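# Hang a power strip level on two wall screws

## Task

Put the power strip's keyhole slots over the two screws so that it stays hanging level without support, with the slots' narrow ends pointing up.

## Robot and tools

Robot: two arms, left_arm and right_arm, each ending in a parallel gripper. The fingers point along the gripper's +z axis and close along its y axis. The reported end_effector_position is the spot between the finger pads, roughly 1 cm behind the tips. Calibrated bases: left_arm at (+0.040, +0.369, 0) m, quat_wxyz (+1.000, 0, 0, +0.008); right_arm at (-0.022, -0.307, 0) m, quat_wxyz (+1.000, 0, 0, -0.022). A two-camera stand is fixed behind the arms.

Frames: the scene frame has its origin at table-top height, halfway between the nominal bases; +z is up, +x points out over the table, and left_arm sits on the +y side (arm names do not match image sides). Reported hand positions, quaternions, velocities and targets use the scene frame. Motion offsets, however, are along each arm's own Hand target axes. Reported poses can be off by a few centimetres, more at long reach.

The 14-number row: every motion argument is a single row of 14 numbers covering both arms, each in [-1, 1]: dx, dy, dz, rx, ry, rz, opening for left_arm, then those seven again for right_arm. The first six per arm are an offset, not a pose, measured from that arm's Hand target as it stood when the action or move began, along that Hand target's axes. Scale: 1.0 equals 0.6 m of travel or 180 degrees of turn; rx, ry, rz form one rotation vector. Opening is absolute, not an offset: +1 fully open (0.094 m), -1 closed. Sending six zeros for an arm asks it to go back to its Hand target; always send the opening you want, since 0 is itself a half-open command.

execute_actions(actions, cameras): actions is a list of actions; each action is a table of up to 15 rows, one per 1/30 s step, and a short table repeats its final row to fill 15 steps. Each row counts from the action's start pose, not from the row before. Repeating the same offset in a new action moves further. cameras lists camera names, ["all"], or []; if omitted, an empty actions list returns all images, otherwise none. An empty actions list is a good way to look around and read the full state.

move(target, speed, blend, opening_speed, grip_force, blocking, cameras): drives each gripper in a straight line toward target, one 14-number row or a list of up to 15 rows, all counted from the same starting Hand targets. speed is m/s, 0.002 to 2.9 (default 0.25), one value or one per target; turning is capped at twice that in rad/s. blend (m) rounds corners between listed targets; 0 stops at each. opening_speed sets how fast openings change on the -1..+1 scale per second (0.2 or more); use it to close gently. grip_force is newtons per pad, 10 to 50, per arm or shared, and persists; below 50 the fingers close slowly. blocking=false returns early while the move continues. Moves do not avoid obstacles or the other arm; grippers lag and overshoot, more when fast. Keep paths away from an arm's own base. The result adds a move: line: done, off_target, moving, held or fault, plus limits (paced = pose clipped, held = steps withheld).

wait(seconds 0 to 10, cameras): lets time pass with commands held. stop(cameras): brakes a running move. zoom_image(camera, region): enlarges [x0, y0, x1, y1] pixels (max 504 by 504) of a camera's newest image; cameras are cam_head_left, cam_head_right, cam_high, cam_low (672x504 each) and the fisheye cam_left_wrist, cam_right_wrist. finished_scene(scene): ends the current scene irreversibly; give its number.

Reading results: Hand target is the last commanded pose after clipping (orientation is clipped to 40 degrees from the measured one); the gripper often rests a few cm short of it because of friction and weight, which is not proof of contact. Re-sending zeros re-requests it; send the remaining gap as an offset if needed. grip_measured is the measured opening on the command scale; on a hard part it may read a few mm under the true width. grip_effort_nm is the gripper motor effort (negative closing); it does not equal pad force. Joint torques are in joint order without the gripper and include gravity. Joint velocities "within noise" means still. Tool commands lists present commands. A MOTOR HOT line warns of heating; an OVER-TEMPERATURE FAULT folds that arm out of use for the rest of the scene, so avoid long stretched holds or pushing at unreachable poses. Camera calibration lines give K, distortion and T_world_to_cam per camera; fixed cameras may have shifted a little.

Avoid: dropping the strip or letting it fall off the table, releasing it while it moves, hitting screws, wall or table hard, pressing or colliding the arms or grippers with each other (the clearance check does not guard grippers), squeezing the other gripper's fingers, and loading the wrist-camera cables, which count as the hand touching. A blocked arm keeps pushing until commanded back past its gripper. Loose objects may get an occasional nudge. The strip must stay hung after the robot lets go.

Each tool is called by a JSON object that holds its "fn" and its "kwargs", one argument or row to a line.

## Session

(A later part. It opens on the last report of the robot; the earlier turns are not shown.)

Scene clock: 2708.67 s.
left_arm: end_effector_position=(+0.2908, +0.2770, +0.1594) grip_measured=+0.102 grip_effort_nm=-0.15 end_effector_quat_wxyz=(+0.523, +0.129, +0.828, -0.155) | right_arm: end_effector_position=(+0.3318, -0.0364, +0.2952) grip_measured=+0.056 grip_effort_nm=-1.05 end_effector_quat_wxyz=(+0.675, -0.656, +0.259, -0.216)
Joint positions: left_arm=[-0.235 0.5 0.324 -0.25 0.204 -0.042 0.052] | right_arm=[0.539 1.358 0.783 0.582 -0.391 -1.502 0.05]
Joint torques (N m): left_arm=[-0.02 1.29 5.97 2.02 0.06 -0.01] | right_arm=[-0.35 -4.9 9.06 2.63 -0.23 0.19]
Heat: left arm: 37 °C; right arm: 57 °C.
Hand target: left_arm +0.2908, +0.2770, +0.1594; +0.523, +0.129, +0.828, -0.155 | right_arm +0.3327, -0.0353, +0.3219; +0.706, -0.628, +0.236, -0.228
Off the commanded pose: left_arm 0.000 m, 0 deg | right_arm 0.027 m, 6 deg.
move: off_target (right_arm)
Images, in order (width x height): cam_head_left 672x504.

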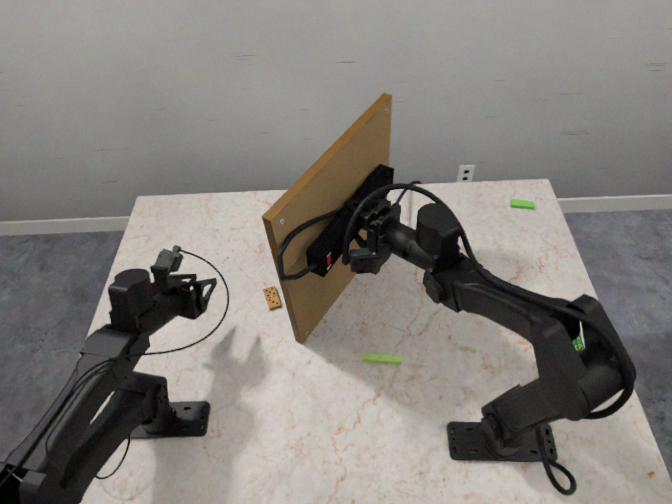

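{"fn": "move", "kwargs": {
  "target": [0,0,0,0,0,0,0.1,0,0.016,0.022,0,0.0,0,-0.5],
  "speed": 0.03,
  "cameras": ["cam_head_left"]
}}

{"fn": "zoom_image", "kwargs": {
  "camera": "cam_head_left",
  "region": [285, 145, 405, 285]
}}

Scene clock: 2719.00 s.
left_arm: end_effector_position=(+0.2908, +0.2770, +0.1594) grip_measured=+0.102 grip_effort_nm=-0.14 end_effector_quat_wxyz=(+0.523, +0.129, +0.828, -0.155) | right_arm: end_effector_position=(+0.3382, -0.0323, +0.2849) grip_measured=+0.056 grip_effort_nm=-1.05 end_effector_quat_wxyz=(+0.673, -0.658, +0.262, -0.213)
Joint positions: left_arm=[-0.235 0.5 0.324 -0.25 0.204 -0.042 0.052] | right_arm=[0.542 1.402 0.783 0.617 -0.387 -1.499 0.05]
Joint torques (N m): left_arm=[-0.05 1.36 5.98 2.01 0.04 -0.02] | right_arm=[0.9 -3.9 10.18 2.71 -0.03 0.19]
Heat: left arm: 37 °C; right arm: 56 °C.
Hand target: left_arm +0.2908, +0.2770, +0.1594; +0.523, +0.129, +0.828, -0.155 | right_arm +0.3411, -0.0240, +0.3138; +0.706, -0.628, +0.236, -0.228
Off the commanded pose: left_arm 0.000 m, 0 deg | right_arm 0.030 m, 6 deg.
move: off_target (right_arm)
Images, in order (width x height): cam_head_left 672x504.

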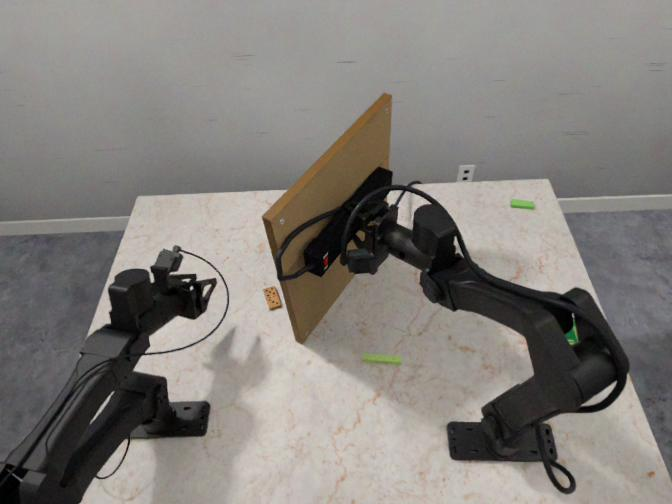

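Scaled by 3.600 from the camera's 672x504 image, which has a finer 960x720 frame.

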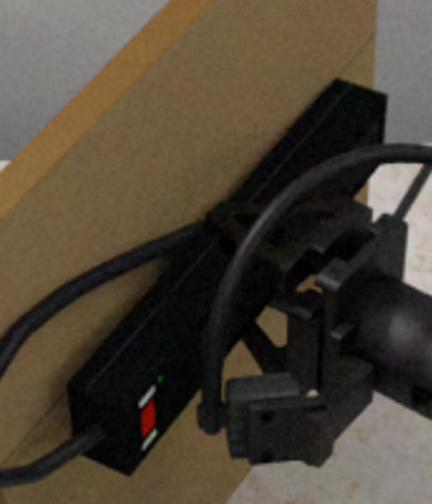

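{"fn": "move", "kwargs": {
  "target": [0,0,0,0,0,0,0.1,-0.003,0.001,0.02,0,0.02,-0.012,-0.5],
  "speed": 0.03,
  "cameras": ["cam_head_left"]
}}

{"fn": "zoom_image", "kwargs": {
  "camera": "cam_head_left",
  "region": [285, 225, 345, 285]
}}

{"fn": "zoom_image", "kwargs": {
  "camera": "cam_head_left",
  "region": [345, 145, 405, 205]
}}

Scene clock: 2733.63 s.
left_arm: end_effector_position=(+0.2908, +0.2770, +0.1594) grip_measured=+0.102 grip_effort_nm=-0.15 end_effector_quat_wxyz=(+0.523, +0.129, +0.828, -0.155) | right_arm: end_effector_position=(+0.3426, -0.0325, +0.2873) grip_measured=+0.056 grip_effort_nm=-1.05 end_effector_quat_wxyz=(+0.666, -0.650, +0.273, -0.244)
Joint positions: left_arm=[-0.235 0.5 0.324 -0.25 0.204 -0.042 0.052] | right_arm=[0.571 1.402 0.783 0.627 -0.296 -1.522 0.05]
Joint torques (N m): left_arm=[0.02 1.33 6 2.03 0.05 -0.01] | right_arm=[3.1 -2.29 12.03 2.55 0.3 -0.05]
Heat: left arm: 37 °C; right arm: 59 °C.
Hand target: left_arm +0.2908, +0.2770, +0.1594; +0.523, +0.129, +0.828, -0.155 | right_arm +0.3471, -0.0135, +0.3145; +0.694, -0.625, +0.246, -0.261
Off the commanded pose: left_arm 0.000 m, 0 deg | right_arm 0.033 m, 6 deg.
move: off_target (right_arm)
Images, in order (width x height): cam_head_left 672x504.

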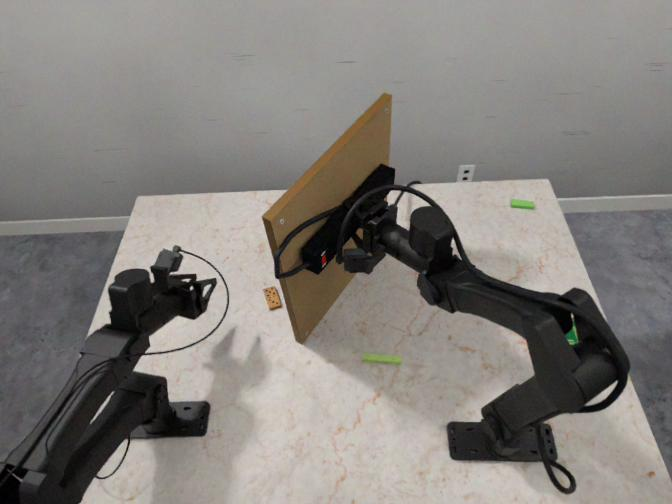

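Scaled by 8.400 from the camera's 672x504 image, which has a finer 960x720 frame.

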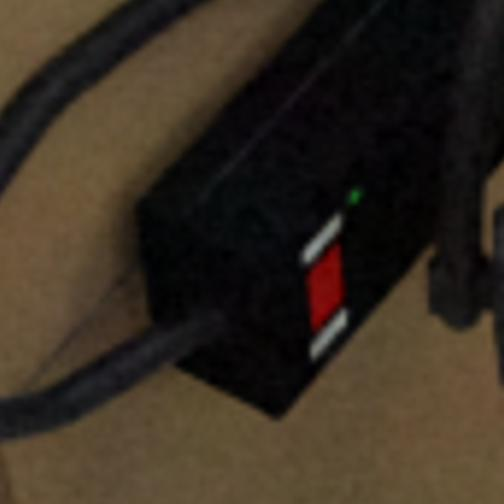

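Scaled by 8.400 from the camera's 672x504 image, which has a finer 960x720 frame.

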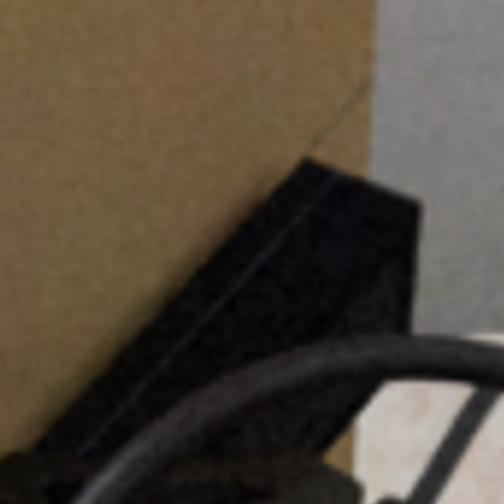

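{"fn": "move", "kwargs": {
  "target": [0,0,0,0,0,0,0.1,0.0,0.024,-0.018,0,-0.03,-0.01,-0.5],
  "speed": 0.03
}}

{"fn": "move", "kwargs": {
  "target": [0,0,0,0,0,0,0.1,0.0,0.01,0.018,0,0,0,-0.5],
  "speed": 0.03,
  "cameras": ["cam_head_left"]
}}

{"fn": "zoom_image", "kwargs": {
  "camera": "cam_head_left",
  "region": [285, 225, 345, 285]
}}

{"fn": "zoom_image", "kwargs": {
  "camera": "cam_head_left",
  "region": [345, 145, 405, 205]
}}

Scene clock: 2751.30 s.
left_arm: end_effector_position=(+0.2908, +0.2770, +0.1594) grip_measured=+0.102 grip_effort_nm=-0.14 end_effector_quat_wxyz=(+0.523, +0.129, +0.828, -0.155) | right_arm: end_effector_position=(+0.3414, -0.0336, +0.2861) grip_measured=+0.056 grip_effort_nm=-1.05 end_effector_quat_wxyz=(+0.676, -0.654, +0.235, -0.246)
Joint positions: left_arm=[-0.235 0.5 0.324 -0.25 0.204 -0.042 0.052] | right_arm=[0.536 1.425 0.765 0.698 -0.385 -1.56 0.05]
Joint torques (N m): left_arm=[-0.02 1.35 5.96 2.02 0.05 -0.03] | right_arm=[1.09 -2.33 9.44 2.51 -0.44 0.08]
Heat: left arm: 37 °C; right arm: 57 °C.
Hand target: left_arm +0.2908, +0.2770, +0.1594; +0.523, +0.129, +0.828, -0.155 | right_arm +0.3407, -0.0203, +0.2989; +0.700, -0.640, +0.203, -0.242
Off the commanded pose: left_arm 0.000 m, 0 deg | right_arm 0.019 m, 5 deg.
move: off_target (right_arm)

Scene clock: 2752.23 s.
left_arm: end_effector_position=(+0.2908, +0.2770, +0.1594) grip_measured=+0.102 grip_effort_nm=-0.15 end_effector_quat_wxyz=(+0.523, +0.129, +0.828, -0.155) | right_arm: end_effector_position=(+0.3421, -0.0310, +0.2855) grip_measured=+0.056 grip_effort_nm=-1.05 end_effector_quat_wxyz=(+0.683, -0.650, +0.225, -0.246)
Joint positions: left_arm=[-0.235 0.5 0.324 -0.25 0.204 -0.042 0.052] | right_arm=[0.535 1.447 0.76 0.744 -0.4 -1.56 0.05]
Joint torques (N m): left_arm=[-0.06 1.37 5.94 2.04 0.05 -0.01] | right_arm=[2.33 -0.43 11.51 2.38 -0.08 0.1]
Heat: left arm: 37 °C; right arm: 57 °C.
Hand target: left_arm +0.2908, +0.2770, +0.1594; +0.523, +0.129, +0.828, -0.155 | right_arm +0.3475, -0.0112, +0.2941; +0.700, -0.640, +0.203, -0.242
Off the commanded pose: left_arm 0.000 m, 0 deg | right_arm 0.022 m, 3 deg.
move: off_target (right_arm)
Images, in order (width x height): cam_head_left 672x504.

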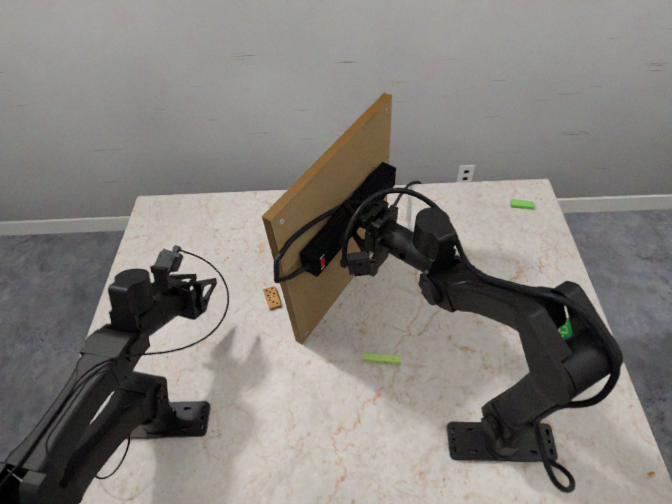

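Scaled by 8.400 from the camera's 672x504 image, which has a finer 960x720 frame.

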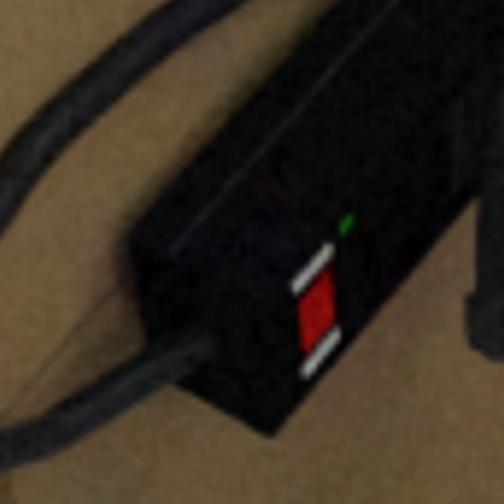

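Scaled by 8.400 from the camera's 672x504 image, which has a finer 960x720 frame.

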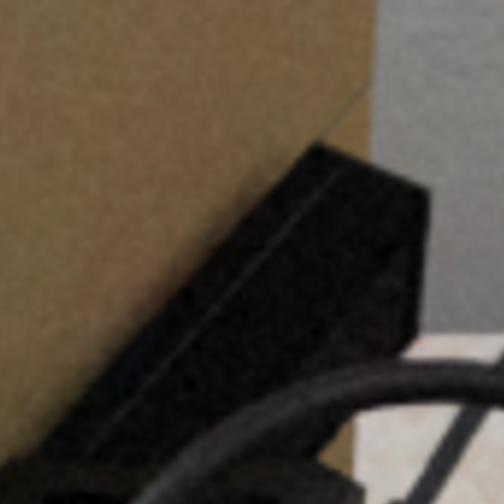

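{"fn": "move", "kwargs": {
  "target": [0,0,0,0,0,0,0.1,0.0,0.004,0.005,0,-0.04,0.01,-0.5],
  "speed": 0.03,
  "cameras": ["cam_head_left"]
}}

{"fn": "zoom_image", "kwargs": {
  "camera": "cam_head_left",
  "region": [285, 225, 345, 285]
}}

{"fn": "zoom_image", "kwargs": {
  "camera": "cam_head_left",
  "region": [345, 145, 405, 205]
}}

Scene clock: 2766.37 s.
left_arm: end_effector_position=(+0.2908, +0.2770, +0.1594) grip_measured=+0.102 grip_effort_nm=-0.14 end_effector_quat_wxyz=(+0.523, +0.129, +0.828, -0.155) | right_arm: end_effector_position=(+0.3405, -0.0299, +0.2821) grip_measured=+0.056 grip_effort_nm=-1.05 end_effector_quat_wxyz=(+0.706, -0.655, +0.179, -0.202)
Joint positions: left_arm=[-0.235 0.5 0.324 -0.25 0.204 -0.042 0.052] | right_arm=[0.469 1.512 0.772 0.834 -0.598 -1.53 0.05]
Joint torques (N m): left_arm=[-0.03 1.32 6.01 2.03 0.06 -0.02] | right_arm=[2.71 -1.29 14.01 1.65 0.08 0.22]
Heat: left arm: 37 °C; right arm: 58 °C.
Hand target: left_arm +0.2908, +0.2770, +0.1594; +0.523, +0.129, +0.828, -0.155 | right_arm +0.3495, -0.0088, +0.2919; +0.715, -0.651, +0.169, -0.190
Off the commanded pose: left_arm 0.000 m, 0 deg | right_arm 0.025 m, 2 deg.
move: off_target (right_arm)
Images, in order (width x height): cam_head_left 672x504.

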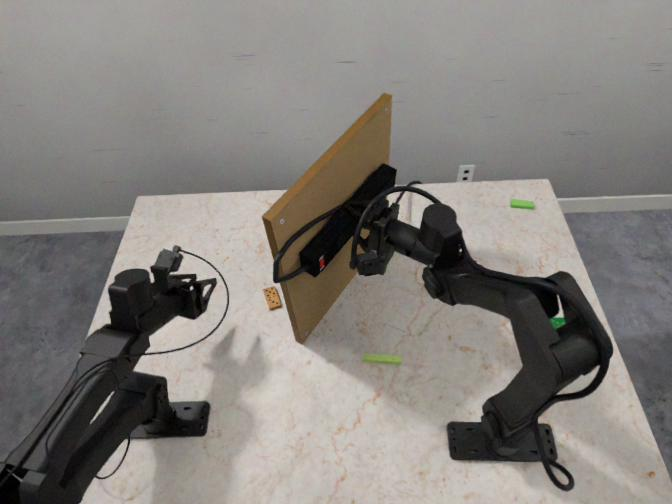

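Scaled by 8.400 from the camera's 672x504 image, which has a finer 960x720 frame.

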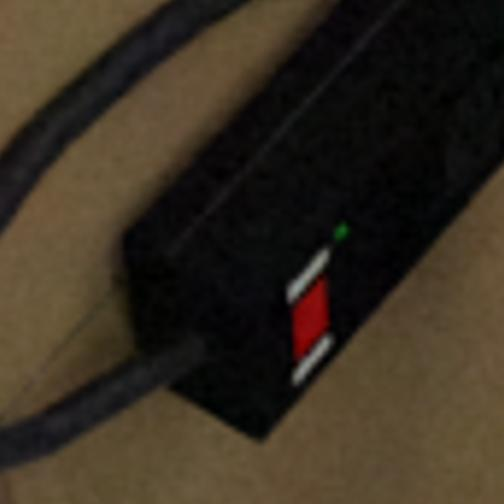

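Scaled by 8.400 from the camera's 672x504 image, which has a finer 960x720 frame.

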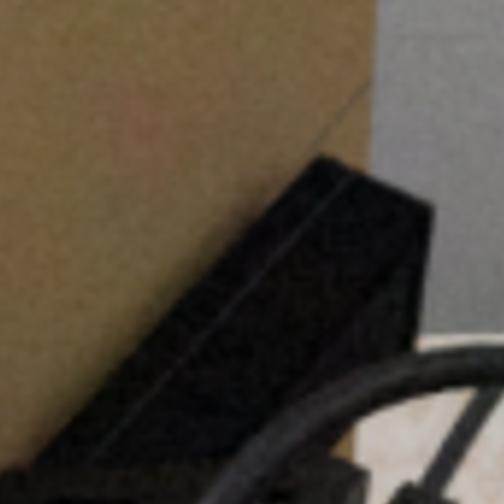

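{"fn": "move", "kwargs": {
  "target": [0,0,0,0,0,0,0.1,-0.012,0.0,-0.012,0,0,0,-0.5],
  "speed": 0.03
}}

{"fn": "move", "kwargs": {
  "target": [0,0,0,0,0,0,0.1,0,0.003,0.022,0,0,0,-0.5],
  "speed": 0.03,
  "cameras": ["cam_head_left"]
}}

{"fn": "zoom_image", "kwargs": {
  "camera": "cam_head_left",
  "region": [285, 225, 345, 285]
}}

{"fn": "zoom_image", "kwargs": {
  "camera": "cam_head_left",
  "region": [345, 145, 405, 205]
}}

Scene clock: 2789.10 s.
left_arm: end_effector_position=(+0.2908, +0.2770, +0.1594) grip_measured=+0.102 grip_effort_nm=-0.15 end_effector_quat_wxyz=(+0.523, +0.129, +0.828, -0.155) | right_arm: end_effector_position=(+0.3405, -0.0299, +0.2821) grip_measured=+0.056 grip_effort_nm=-1.05 end_effector_quat_wxyz=(+0.706, -0.655, +0.179, -0.202)
Joint positions: left_arm=[-0.235 0.5 0.324 -0.25 0.204 -0.042 0.052] | right_arm=[0.469 1.512 0.772 0.834 -0.598 -1.53 0.05]
Joint torques (N m): left_arm=[-0.02 1.36 5.9 2.01 0.06 -0.03] | right_arm=[3.29 -3.74 11.04 1.65 0.11 0.19]
Heat: left arm: 37 °C; right arm: 57 °C.
Hand target: left_arm +0.2908, +0.2770, +0.1594; +0.523, +0.129, +0.828, -0.155 | right_arm +0.3398, -0.0115, +0.2911; +0.715, -0.651, +0.169, -0.190
Off the commanded pose: left_arm 0.000 m, 0 deg | right_arm 0.021 m, 2 deg.
move: off_target (right_arm)

Scene clock: 2789.83 s.
left_arm: end_effector_position=(+0.2908, +0.2770, +0.1594) grip_measured=+0.102 grip_effort_nm=-0.14 end_effector_quat_wxyz=(+0.523, +0.129, +0.828, -0.155) | right_arm: end_effector_position=(+0.3408, -0.0300, +0.2822) grip_measured=+0.056 grip_effort_nm=-1.05 end_effector_quat_wxyz=(+0.706, -0.655, +0.179, -0.203)
Joint positions: left_arm=[-0.235 0.5 0.324 -0.25 0.204 -0.042 0.052] | right_arm=[0.469 1.512 0.772 0.835 -0.596 -1.53 0.05]
Joint torques (N m): left_arm=[-0.06 1.33 5.98 2.04 0.06 -0.02] | right_arm=[5 -1.14 13.67 1.69 0.37 0.18]
Heat: left arm: 37 °C; right arm: 57 °C.
Hand target: left_arm +0.2908, +0.2770, +0.1594; +0.523, +0.129, +0.828, -0.155 | right_arm +0.3463, +0.0001, +0.2907; +0.715, -0.651, +0.169, -0.190
Off the commanded pose: left_arm 0.000 m, 0 deg | right_arm 0.032 m, 2 deg.
move: off_target (right_arm)
Images, in order (width x height): cam_head_left 672x504.

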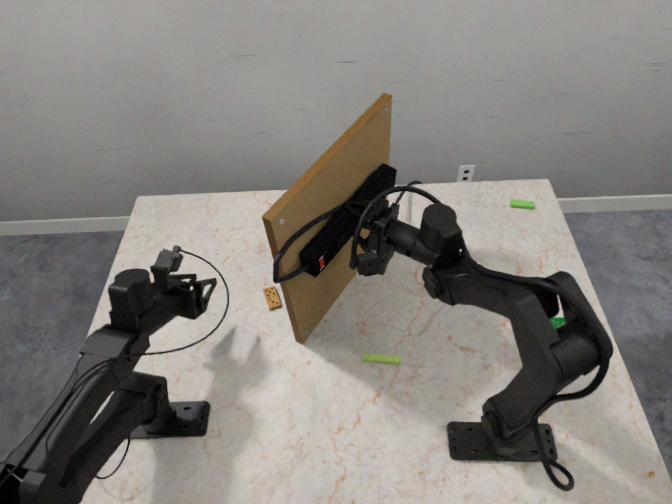

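Scaled by 8.400 from the camera's 672x504 image, which has a finer 960x720 frame.

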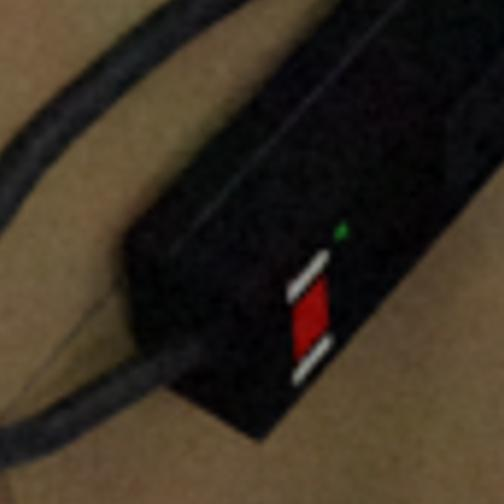

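Scaled by 8.400 from the camera's 672x504 image, which has a finer 960x720 frame.

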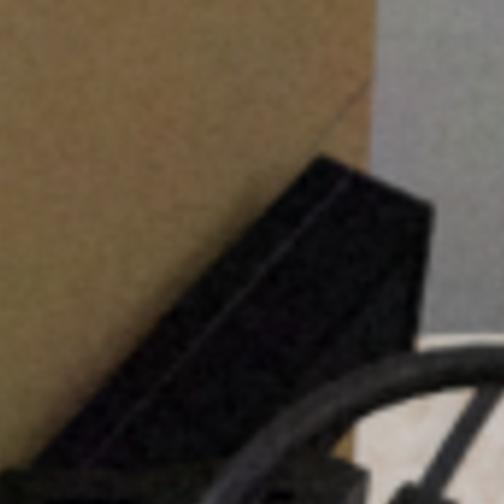

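{"fn": "move", "kwargs": {
  "target": [
    [0,0,0,0,0,0,0.1,-0.012,0,0,0,-0.03,-0.03,-0.5],
    [0,0,0,0,0,0,0.1,-0.012,0,0,0,-0.03,0.03,-0.5],
    [0,0,0,0,0,0,0.1,-0.012,0,0,0,-0.03,0.0,-0.5]
  ],
  "speed": 0.04,
  "cameras": ["cam_head_left"]
}}

{"fn": "zoom_image", "kwargs": {
  "camera": "cam_head_left",
  "region": [285, 225, 345, 285]
}}

{"fn": "zoom_image", "kwargs": {
  "camera": "cam_head_left",
  "region": [345, 145, 405, 205]
}}

Scene clock: 2808.33 s.
left_arm: end_effector_position=(+0.2908, +0.2770, +0.1594) grip_measured=+0.102 grip_effort_nm=-0.15 end_effector_quat_wxyz=(+0.523, +0.129, +0.828, -0.155) | right_arm: end_effector_position=(+0.3358, -0.0254, +0.2784) grip_measured=+0.056 grip_effort_nm=-1.05 end_effector_quat_wxyz=(+0.714, -0.661, +0.162, -0.167)
Joint positions: left_arm=[-0.235 0.5 0.324 -0.25 0.204 -0.042 0.052] | right_arm=[0.453 1.54 0.785 0.853 -0.689 -1.499 0.05]
Joint torques (N m): left_arm=[-0.08 1.36 5.98 2.03 0.04 -0.03] | right_arm=[4.37 -1.74 14.42 1.6 0.02 -0.03]
Heat: left arm: 37 °C; right arm: 57 °C.
Hand target: left_arm +0.2908, +0.2770, +0.1594; +0.523, +0.129, +0.828, -0.155 | right_arm +0.3400, +0.0037, +0.2908; +0.723, -0.659, +0.135, -0.160
Off the commanded pose: left_arm 0.000 m, 0 deg | right_arm 0.032 m, 3 deg.
move: off_target (right_arm)
Images, in order (width x height): cam_head_left 672x504.

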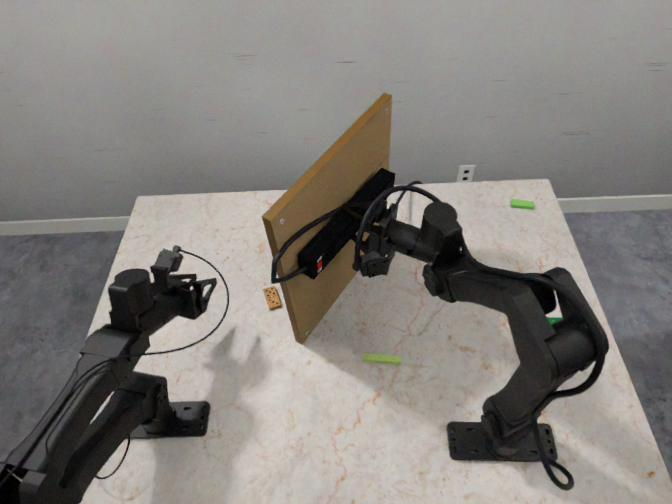

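Scaled by 8.400 from the camera's 672x504 image, which has a finer 960x720 frame.

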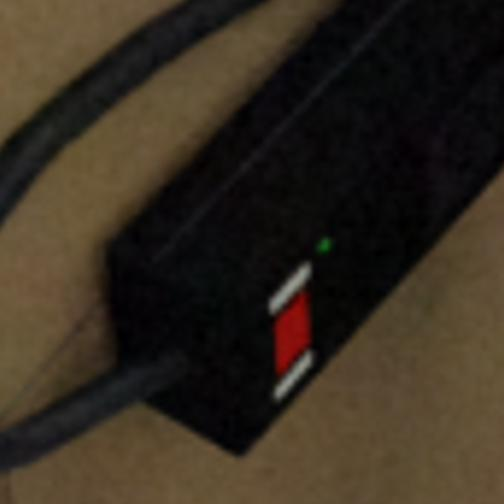

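Scaled by 8.400 from the camera's 672x504 image, which has a finer 960x720 frame.

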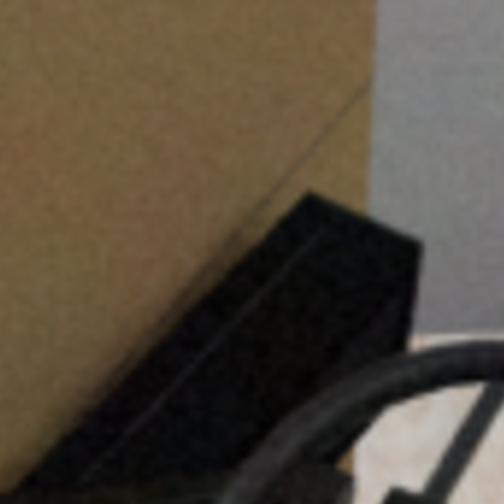

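{"fn": "wait", "kwargs": {
  "seconds": 0,
  "cameras": ["cam_high","cam_low","cam_right_wrist"]
}}

{"fn": "zoom_image", "kwargs": {
  "camera": "cam_high",
  "region": [330, 120, 530, 320]
}}

{"fn": "zoom_image", "kwargs": {
  "camera": "cam_low",
  "region": [220, 100, 420, 300]
}}

Scene clock: 2824.43 s.
left_arm: end_effector_position=(+0.2908, +0.2770, +0.1594) grip_measured=+0.102 grip_effort_nm=-0.15 end_effector_quat_wxyz=(+0.523, +0.129, +0.828, -0.155) | right_arm: end_effector_position=(+0.3358, -0.0254, +0.2784) grip_measured=+0.056 grip_effort_nm=-1.05 end_effector_quat_wxyz=(+0.714, -0.661, +0.162, -0.167)
Joint positions: left_arm=[-0.235 0.5 0.324 -0.25 0.204 -0.042 0.052] | right_arm=[0.453 1.54 0.785 0.853 -0.689 -1.499 0.05]
Joint torques (N m): left_arm=[-0.09 1.37 5.9 2.02 0.05 0.01] | right_arm=[4.36 -1.62 14.52 1.58 0.09 -0.09]
Heat: left arm: 37 °C; right arm: 57 °C.
Hand target: left_arm +0.2908, +0.2770, +0.1594; +0.523, +0.129, +0.828, -0.155 | right_arm +0.3400, +0.0037, +0.2908; +0.723, -0.659, +0.135, -0.160
Tool commands: left_gripper/opening=+0.1 right_gripper/opening=-0.5
Off the commanded pose: left_arm 0.000 m, 0 deg | right_arm 0.032 m, 3 deg.
camera_calibration:
cam_right_wrist: T_world_to_cam=[[0.0918661, -0.0530184, 0.994359, -0.30294], [0.357157, -0.930385, -0.082604, -0.122451], [0.929516, 0.36273, -0.066535, -0.167436], [0, 0, 0, 1]] pos_world=[0.227199, -0.0692539, 0.279976]
Images, in order (width x height): cam_high 672x504, cam_low 672x504, cam_right_wrist 672x504.

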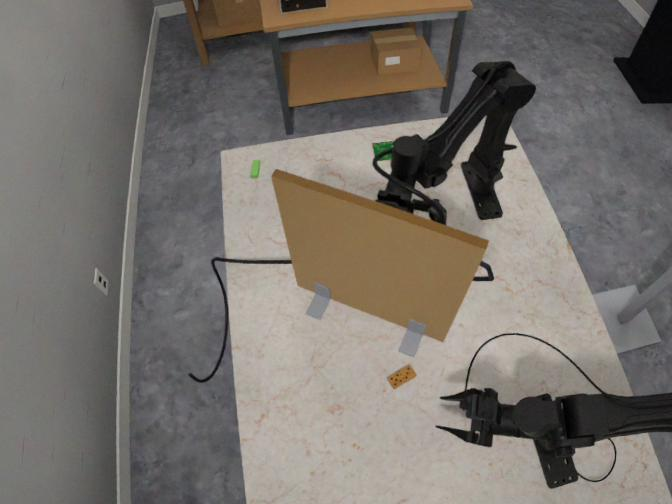

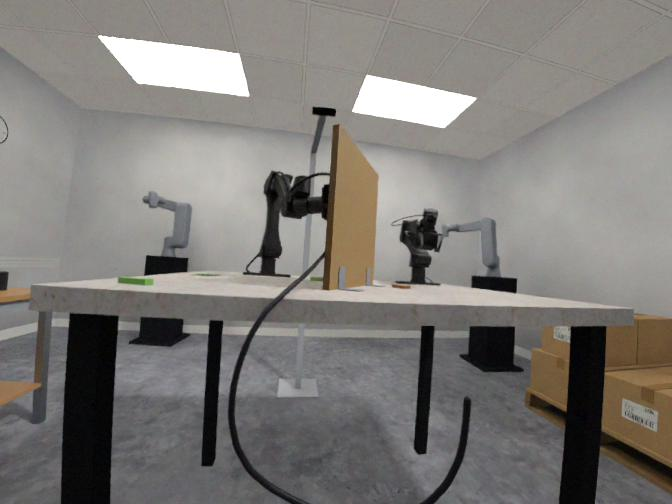

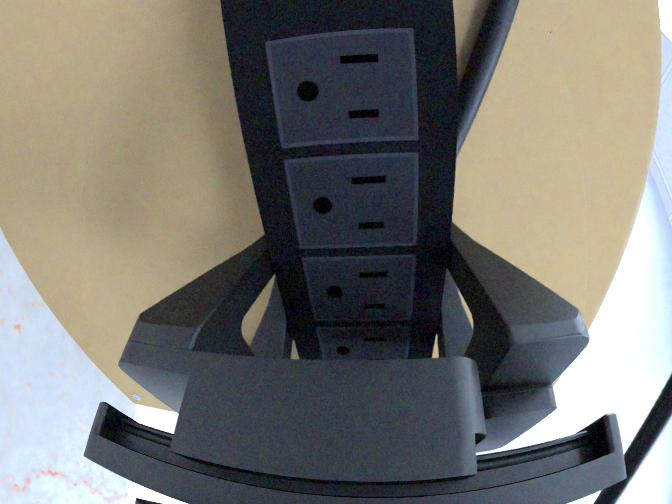

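Scaled by 2.520 from the camera's 672x504 image, which has a finer 960x720 frame.

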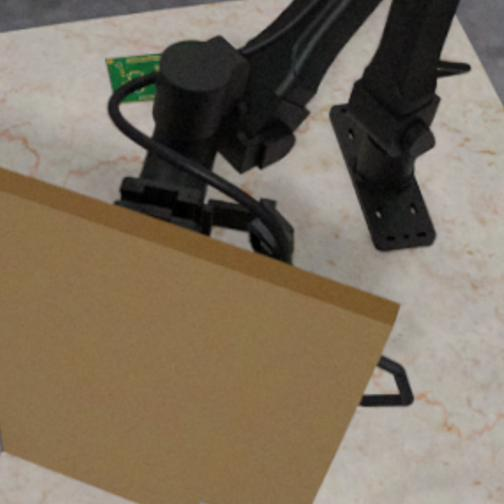

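Scaled by 2.520 from the camera's 672x504 image, which has a finer 960x720 frame.

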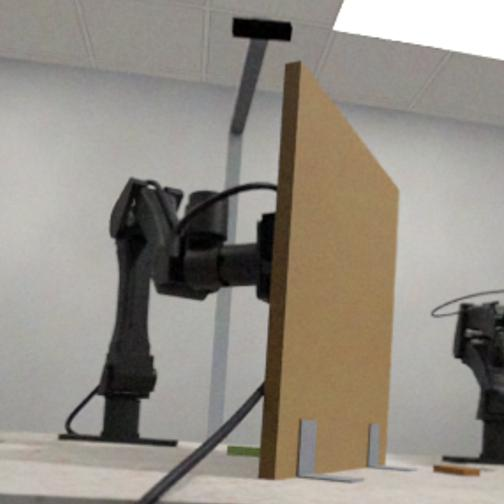

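{"fn": "move", "kwargs": {
  "target": [0,0,0,0,0,0,0.1,0.015,-0.004,-0.065,0,0,0,-0.5],
  "speed": 0.03,
  "cameras": ["cam_head_left"]
}}

{"fn": "zoom_image", "kwargs": {
  "camera": "cam_head_left",
  "region": [285, 145, 405, 285]
}}

Scene clock: 2847.40 s.
left_arm: end_effector_position=(+0.2908, +0.2770, +0.1594) grip_measured=+0.102 grip_effort_nm=-0.15 end_effector_quat_wxyz=(+0.523, +0.129, +0.828, -0.155) | right_arm: end_effector_position=(+0.3341, -0.0339, +0.2724) grip_measured=+0.056 grip_effort_nm=-1.05 end_effector_quat_wxyz=(+0.709, -0.672, +0.150, -0.150)
Joint positions: left_arm=[-0.235 0.5 0.324 -0.25 0.204 -0.042 0.052] | right_arm=[0.41 1.54 0.785 0.828 -0.776 -1.509 0.05]
Joint torques (N m): left_arm=[-0.02 1.39 5.9 2.02 0.04 -0.03] | right_arm=[-0.35 -7.32 7.99 1.93 -0.12 0.2]
Heat: left arm: 37 °C; right arm: 57 °C.
Hand target: left_arm +0.2908, +0.2770, +0.1594; +0.523, +0.129, +0.828, -0.155 | right_arm +0.3323, -0.0356, +0.2896; +0.723, -0.659, +0.135, -0.160
Off the commanded pose: left_arm 0.000 m, 0 deg | right_arm 0.017 m, 3 deg.
move: off_target (right_arm)
Images, in order (width x height): cam_head_left 672x504.

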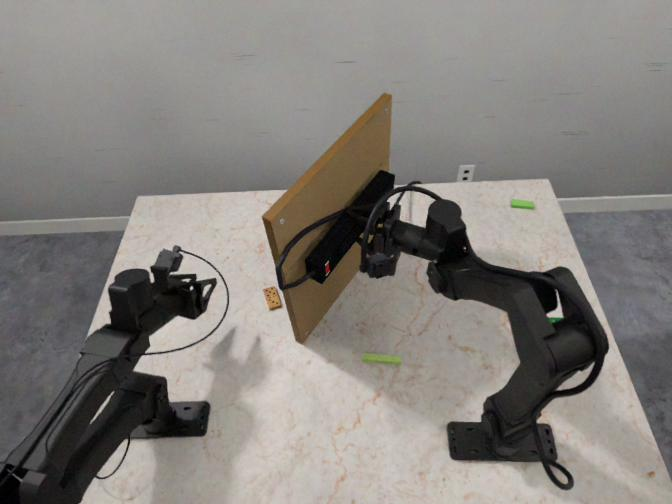

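Scaled by 3.600 from the camera's 672x504 image, which has a finer 960x720 frame.

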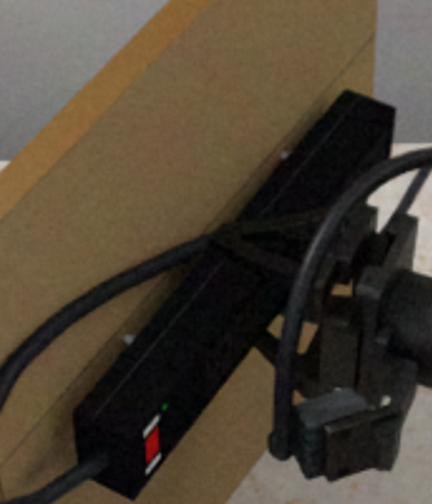

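{"fn": "move", "kwargs": {
  "target": [0,0,0,0,0,0,0.1,-0.004,-0.02,0,0,0,0,-0.5],
  "speed": 0.03
}}

{"fn": "move", "kwargs": {
  "target": [0,0,0,0,0,0,0.1,0,-0.01,0,0,0,0,-0.5],
  "speed": 0.03
}}

{"fn": "move", "kwargs": {
  "target": [0,0,0,0,0,0,0.1,0,-0.008,0,0,0,0,-0.5],
  "speed": 0.03
}}

{"fn": "move", "kwargs": {
  "target": [0,0,0,0,0,0,0.1,0,-0.006,0,0,0,0,-0.5],
  "speed": 0.03
}}

Scene clock: 2866.83 s.
left_arm: end_effector_position=(+0.2908, +0.2770, +0.1594) grip_measured=+0.102 grip_effort_nm=-0.15 end_effector_quat_wxyz=(+0.523, +0.129, +0.828, -0.155) | right_arm: end_effector_position=(+0.3344, -0.0337, +0.2629) grip_measured=+0.056 grip_effort_nm=-1.05 end_effector_quat_wxyz=(+0.700, -0.681, +0.165, -0.136)
Joint positions: left_arm=[-0.235 0.5 0.324 -0.25 0.204 -0.042 0.052] | right_arm=[0.41 1.54 0.785 0.78 -0.777 -1.508 0.05]
Joint torques (N m): left_arm=[-0.02 1.36 5.94 2.02 0.04 -0.01] | right_arm=[0.01 -10.29 9.32 1.89 -0.1 0.18]
Heat: left arm: 37 °C; right arm: 54 °C.
Hand target: left_arm +0.2908, +0.2770, +0.1594; +0.523, +0.129, +0.828, -0.155 | right_arm +0.3295, -0.0356, +0.3015; +0.723, -0.659, +0.135, -0.159
Off the commanded pose: left_arm 0.000 m, 0 deg | right_arm 0.039 m, 6 deg.
move: off_target (right_arm)

Scene clock: 2867.77 s.
left_arm: end_effector_position=(+0.2908, +0.2770, +0.1594) grip_measured=+0.102 grip_effort_nm=-0.15 end_effector_quat_wxyz=(+0.523, +0.129, +0.828, -0.155) | right_arm: end_effector_position=(+0.3328, -0.0343, +0.2624) grip_measured=+0.056 grip_effort_nm=-1.05 end_effector_quat_wxyz=(+0.697, -0.684, +0.170, -0.131)
Joint positions: left_arm=[-0.235 0.5 0.324 -0.25 0.204 -0.042 0.052] | right_arm=[0.41 1.528 0.785 0.751 -0.777 -1.508 0.05]
Joint torques (N m): left_arm=[-0.05 1.33 6.02 2.03 0.05 -0.01] | right_arm=[-0.2 -10.59 10.48 1.93 -0.12 0.17]
Heat: left arm: 37 °C; right arm: 54 °C.
Hand target: left_arm +0.2908, +0.2770, +0.1594; +0.523, +0.129, +0.828, -0.155 | right_arm +0.3292, -0.0361, +0.3074; +0.723, -0.659, +0.135, -0.159
Off the commanded pose: left_arm 0.000 m, 0 deg | right_arm 0.045 m, 7 deg.
move: off_target (right_arm)

Scene clock: 2868.63 s.
left_arm: end_effector_position=(+0.2908, +0.2770, +0.1594) grip_measured=+0.102 grip_effort_nm=-0.14 end_effector_quat_wxyz=(+0.523, +0.129, +0.828, -0.155) | right_arm: end_effector_position=(+0.3313, -0.0349, +0.2626) grip_measured=+0.056 grip_effort_nm=-1.05 end_effector_quat_wxyz=(+0.695, -0.686, +0.173, -0.128)
Joint positions: left_arm=[-0.235 0.5 0.324 -0.25 0.204 -0.042 0.052] | right_arm=[0.41 1.516 0.785 0.729 -0.777 -1.508 0.05]
Joint torques (N m): left_arm=[-0.06 1.31 5.91 2.02 0.05 -0.02] | right_arm=[-0.2 -10.58 11.37 1.95 -0.13 0.2]
Heat: left arm: 37 °C; right arm: 54 °C.
Hand target: left_arm +0.2908, +0.2770, +0.1594; +0.523, +0.129, +0.828, -0.155 | right_arm +0.3290, -0.0365, +0.3121; +0.723, -0.659, +0.135, -0.159
Off the commanded pose: left_arm 0.000 m, 0 deg | right_arm 0.050 m, 7 deg.
move: off_target (right_arm)

Scene clock: 2869.50 s.
left_arm: end_effector_position=(+0.2908, +0.2770, +0.1594) grip_measured=+0.102 grip_effort_nm=-0.14 end_effector_quat_wxyz=(+0.523, +0.129, +0.828, -0.155) | right_arm: end_effector_position=(+0.3314, -0.0349, +0.2680) grip_measured=+0.056 grip_effort_nm=-1.05 end_effector_quat_wxyz=(+0.696, -0.686, +0.172, -0.129)
Joint positions: left_arm=[-0.235 0.5 0.324 -0.25 0.204 -0.042 0.052] | right_arm=[0.41 1.507 0.797 0.712 -0.777 -1.508 0.05]
Joint torques (N m): left_arm=[-0.02 1.33 5.97 2.02 0.06 0] | right_arm=[-0.24 -10.3 11.17 1.95 -0.13 0.15]
Heat: left arm: 37 °C; right arm: 54 °C.
Hand target: left_arm +0.2908, +0.2770, +0.1594; +0.523, +0.129, +0.828, -0.155 | right_arm +0.3288, -0.0368, +0.3157; +0.723, -0.659, +0.135, -0.159
Off the commanded pose: left_arm 0.000 m, 0 deg | right_arm 0.048 m, 7 deg.
move: off_target (right_arm)

{"fn": "move", "kwargs": {
  "target": [0,0,0,0,0,0,0.1,0.002,-0.006,0,0,0,0,-0.5],
  "speed": 0.03
}}

{"fn": "move", "kwargs": {
  "target": [0,0,0,0,0,0,0.1,0.002,-0.005,0,0.03,0,0,-0.5],
  "speed": 0.03,
  "cameras": ["cam_head_left"]
}}

{"fn": "zoom_image", "kwargs": {
  "camera": "cam_head_left",
  "region": [285, 145, 405, 285]
}}

Scene clock: 2877.17 s.
left_arm: end_effector_position=(+0.2908, +0.2770, +0.1594) grip_measured=+0.102 grip_effort_nm=-0.15 end_effector_quat_wxyz=(+0.523, +0.129, +0.828, -0.155) | right_arm: end_effector_position=(+0.3324, -0.0343, +0.2701) grip_measured=+0.056 grip_effort_nm=-1.05 end_effector_quat_wxyz=(+0.695, -0.686, +0.172, -0.128)
Joint positions: left_arm=[-0.235 0.5 0.324 -0.25 0.204 -0.042 0.052] | right_arm=[0.41 1.507 0.809 0.698 -0.778 -1.508 0.05]
Joint torques (N m): left_arm=[-0.02 1.32 5.94 2.02 0.05 -0.03] | right_arm=[-0.64 -10.55 11.28 1.93 -0.18 0.19]
Heat: left arm: 37 °C; right arm: 56 °C.
Hand target: left_arm +0.2908, +0.2770, +0.1594; +0.523, +0.129, +0.828, -0.155 | right_arm +0.3297, -0.0376, +0.3193; +0.723, -0.659, +0.135, -0.159
Off the commanded pose: left_arm 0.000 m, 0 deg | right_arm 0.049 m, 7 deg.
move: off_target (right_arm)

Scene clock: 2879.37 s.
left_arm: end_effector_position=(+0.2908, +0.2770, +0.1594) grip_measured=+0.102 grip_effort_nm=-0.15 end_effector_quat_wxyz=(+0.523, +0.129, +0.828, -0.155) | right_arm: end_effector_position=(+0.3301, -0.0352, +0.3056) grip_measured=+0.056 grip_effort_nm=-1.05 end_effector_quat_wxyz=(+0.737, -0.643, +0.145, -0.148)
Joint positions: left_arm=[-0.235 0.5 0.324 -0.25 0.204 -0.042 0.052] | right_arm=[0.41 1.513 0.809 0.888 -0.778 -1.418 0.05]
Joint torques (N m): left_arm=[-0.01 1.29 5.98 2.02 0.06 0] | right_arm=[-0.59 -6.06 7.84 2.25 0.05 0.19]
Heat: left arm: 37 °C; right arm: 56 °C.
Hand target: left_arm +0.2908, +0.2770, +0.1594; +0.523, +0.129, +0.828, -0.155 | right_arm +0.3306, -0.0383, +0.3223; +0.753, -0.624, +0.127, -0.165
Off the commanded pose: left_arm 0.000 m, 0 deg | right_arm 0.017 m, 4 deg.
move: off_target (right_arm)
Images, in order (width x height): cam_head_left 672x504.

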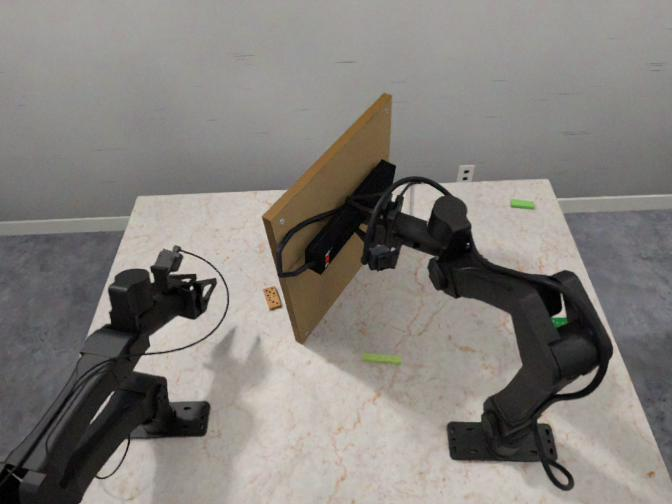

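Scaled by 3.600 from the camera's 672x504 image, which has a finer 960x720 frame.

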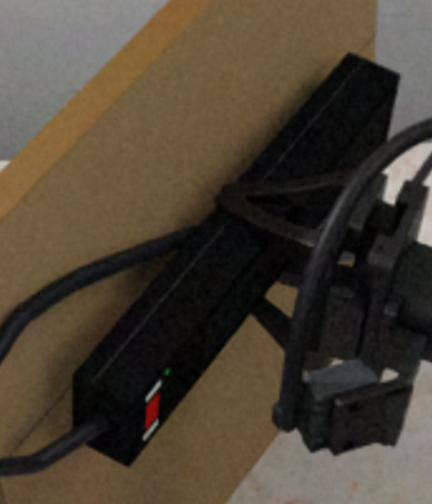

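{"fn": "move", "kwargs": {
  "target": [0,0,0,0,0,0,0.1,0.0,0.02,0.0,-0.05,0,0,-0.5],
  "speed": 0.03
}}

{"fn": "move", "kwargs": {
  "target": [0,0,0,0,0,0,0.1,0.0,0.015,0.012,0,0,0,-0.5],
  "speed": 0.03,
  "cameras": ["cam_head_left"]
}}

{"fn": "zoom_image", "kwargs": {
  "camera": "cam_head_left",
  "region": [285, 145, 405, 285]
}}

Scene clock: 2893.40 s.
left_arm: end_effector_position=(+0.2908, +0.2770, +0.1594) grip_measured=+0.102 grip_effort_nm=-0.14 end_effector_quat_wxyz=(+0.523, +0.129, +0.828, -0.155) | right_arm: end_effector_position=(+0.3343, -0.0348, +0.2622) grip_measured=+0.056 grip_effort_nm=-1.05 end_effector_quat_wxyz=(+0.674, -0.706, +0.180, -0.121)
Joint positions: left_arm=[-0.235 0.5 0.324 -0.25 0.204 -0.042 0.052] | right_arm=[0.407 1.499 0.84 0.573 -0.778 -1.56 0.05]
Joint torques (N m): left_arm=[-0.05 1.37 5.98 2.04 0.05 -0.01] | right_arm=[-0.23 -10.56 11.23 1.94 -0.19 0.08]
Heat: left arm: 37 °C; right arm: 56 °C.
Hand target: left_arm +0.2908, +0.2770, +0.1594; +0.523, +0.129, +0.828, -0.155 | right_arm +0.3317, -0.0363, +0.3104; +0.702, -0.681, +0.140, -0.155
Off the commanded pose: left_arm 0.000 m, 0 deg | right_arm 0.048 m, 7 deg.
move: off_target (right_arm)

Scene clock: 2894.20 s.
left_arm: end_effector_position=(+0.2908, +0.2770, +0.1594) grip_measured=+0.102 grip_effort_nm=-0.15 end_effector_quat_wxyz=(+0.523, +0.129, +0.828, -0.155) | right_arm: end_effector_position=(+0.3352, -0.0351, +0.2632) grip_measured=+0.056 grip_effort_nm=-1.05 end_effector_quat_wxyz=(+0.675, -0.705, +0.180, -0.125)
Joint positions: left_arm=[-0.235 0.5 0.324 -0.25 0.204 -0.042 0.052] | right_arm=[0.407 1.499 0.84 0.579 -0.773 -1.561 0.05]
Joint torques (N m): left_arm=[-0.05 1.35 5.96 2.01 0.06 0] | right_arm=[0.91 -7.94 10.71 2.23 -0.13 0.1]
Heat: left arm: 37 °C; right arm: 56 °C.
Hand target: left_arm +0.2908, +0.2770, +0.1594; +0.523, +0.129, +0.828, -0.155 | right_arm +0.3349, -0.0295, +0.3017; +0.702, -0.681, +0.140, -0.155
Off the commanded pose: left_arm 0.000 m, 0 deg | right_arm 0.039 m, 7 deg.
move: off_target (right_arm)
Images, in order (width x height): cam_head_left 672x504.

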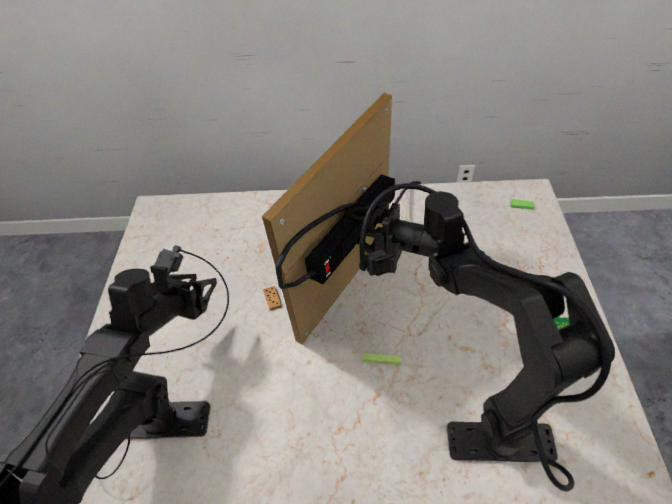

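Scaled by 3.600 from the camera's 672x504 image, which has a finer 960x720 frame.

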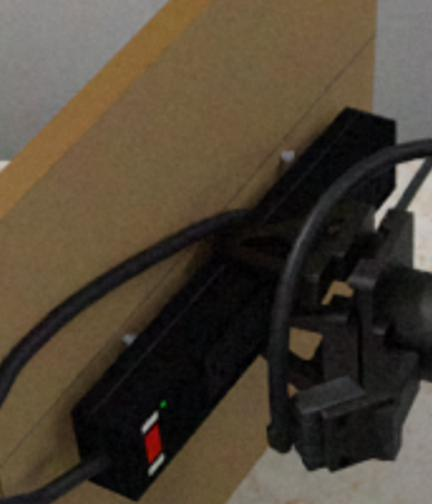

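{"fn": "move", "kwargs": {
  "target": [0,0,0,0,0,0,0.1,-0.003,-0.015,-0.012,0.0,0,0,-0.5],
  "speed": 0.03
}}

{"fn": "move", "kwargs": {
  "target": [0,0,0,0,0,0,0.1,0.0,-0.01,0,0,0,0,-0.5],
  "speed": 0.03
}}

{"fn": "move", "kwargs": {
  "target": [0,0,0,0,0,0,0.1,0.0,-0.006,0,0,0,0,-0.5],
  "speed": 0.03
}}

{"fn": "move", "kwargs": {
  "target": [0,0,0,0,0,0,0.1,0.0,-0.006,0,0,0,0,-0.5],
  "speed": 0.03
}}

Scene clock: 2907.93 s.
left_arm: end_effector_position=(+0.2908, +0.2770, +0.1594) grip_measured=+0.102 grip_effort_nm=-0.15 end_effector_quat_wxyz=(+0.523, +0.129, +0.828, -0.155) | right_arm: end_effector_position=(+0.3351, -0.0351, +0.2620) grip_measured=+0.056 grip_effort_nm=-1.05 end_effector_quat_wxyz=(+0.674, -0.706, +0.181, -0.124)
Joint positions: left_arm=[-0.235 0.5 0.324 -0.25 0.204 -0.042 0.052] | right_arm=[0.407 1.499 0.84 0.573 -0.773 -1.562 0.05]
Joint torques (N m): left_arm=[-0.06 1.39 5.9 2.02 0.04 -0.04] | right_arm=[-0.14 -10.95 10.8 1.92 -0.26 0.08]
Heat: left arm: 37 °C; right arm: 55 °C.
Hand target: left_arm +0.2908, +0.2770, +0.1594; +0.523, +0.129, +0.828, -0.155 | right_arm +0.3300, -0.0355, +0.3104; +0.702, -0.681, +0.140, -0.155
Off the commanded pose: left_arm 0.000 m, 0 deg | right_arm 0.049 m, 7 deg.
move: off_target (right_arm)

Scene clock: 2908.87 s.
left_arm: end_effector_position=(+0.2908, +0.2770, +0.1594) grip_measured=+0.102 grip_effort_nm=-0.14 end_effector_quat_wxyz=(+0.523, +0.129, +0.828, -0.155) | right_arm: end_effector_position=(+0.3339, -0.0356, +0.2669) grip_measured=+0.056 grip_effort_nm=-1.05 end_effector_quat_wxyz=(+0.673, -0.706, +0.182, -0.123)
Joint positions: left_arm=[-0.235 0.5 0.324 -0.25 0.204 -0.042 0.052] | right_arm=[0.407 1.485 0.85 0.544 -0.773 -1.562 0.05]
Joint torques (N m): left_arm=[-0.05 1.33 5.96 2.03 0.03 -0.01] | right_arm=[-0.05 -10.4 11.37 1.96 -0.23 0.08]
Heat: left arm: 37 °C; right arm: 56 °C.
Hand target: left_arm +0.2908, +0.2770, +0.1594; +0.523, +0.129, +0.828, -0.155 | right_arm +0.3299, -0.0357, +0.3164; +0.702, -0.681, +0.140, -0.155
Off the commanded pose: left_arm 0.000 m, 0 deg | right_arm 0.050 m, 7 deg.
move: off_target (right_arm)

Scene clock: 2909.70 s.
left_arm: end_effector_position=(+0.2908, +0.2770, +0.1594) grip_measured=+0.102 grip_effort_nm=-0.14 end_effector_quat_wxyz=(+0.523, +0.129, +0.828, -0.155) | right_arm: end_effector_position=(+0.3337, -0.0357, +0.2708) grip_measured=+0.056 grip_effort_nm=-1.05 end_effector_quat_wxyz=(+0.673, -0.706, +0.181, -0.123)
Joint positions: left_arm=[-0.235 0.5 0.324 -0.25 0.204 -0.042 0.052] | right_arm=[0.407 1.478 0.861 0.527 -0.773 -1.563 0.05]
Joint torques (N m): left_arm=[-0.02 1.4 6 2.04 0.04 -0.02] | right_arm=[-0.08 -10.33 11.54 1.98 -0.26 0.11]
Heat: left arm: 37 °C; right arm: 56 °C.
Hand target: left_arm +0.2908, +0.2770, +0.1594; +0.523, +0.129, +0.828, -0.155 | right_arm +0.3298, -0.0358, +0.3202; +0.702, -0.681, +0.140, -0.155
Off the commanded pose: left_arm 0.000 m, 0 deg | right_arm 0.049 m, 7 deg.
move: off_target (right_arm)

Scene clock: 2910.50 s.
left_arm: end_effector_position=(+0.2908, +0.2770, +0.1594) grip_measured=+0.102 grip_effort_nm=-0.15 end_effector_quat_wxyz=(+0.523, +0.129, +0.828, -0.155) | right_arm: end_effector_position=(+0.3344, -0.0354, +0.2721) grip_measured=+0.056 grip_effort_nm=-1.05 end_effector_quat_wxyz=(+0.672, -0.707, +0.183, -0.122)
Joint positions: left_arm=[-0.235 0.5 0.324 -0.25 0.204 -0.042 0.052] | right_arm=[0.407 1.478 0.871 0.512 -0.773 -1.564 0.05]
Joint torques (N m): left_arm=[-0.03 1.42 5.97 2.02 0.06 -0.02] | right_arm=[0.01 -10.63 11.52 2 -0.27 0.1]
Heat: left arm: 37 °C; right arm: 56 °C.
Hand target: left_arm +0.2908, +0.2770, +0.1594; +0.523, +0.129, +0.828, -0.155 | right_arm +0.3297, -0.0359, +0.3238; +0.702, -0.681, +0.140, -0.155
Off the commanded pose: left_arm 0.000 m, 0 deg | right_arm 0.052 m, 8 deg.
move: off_target (right_arm)


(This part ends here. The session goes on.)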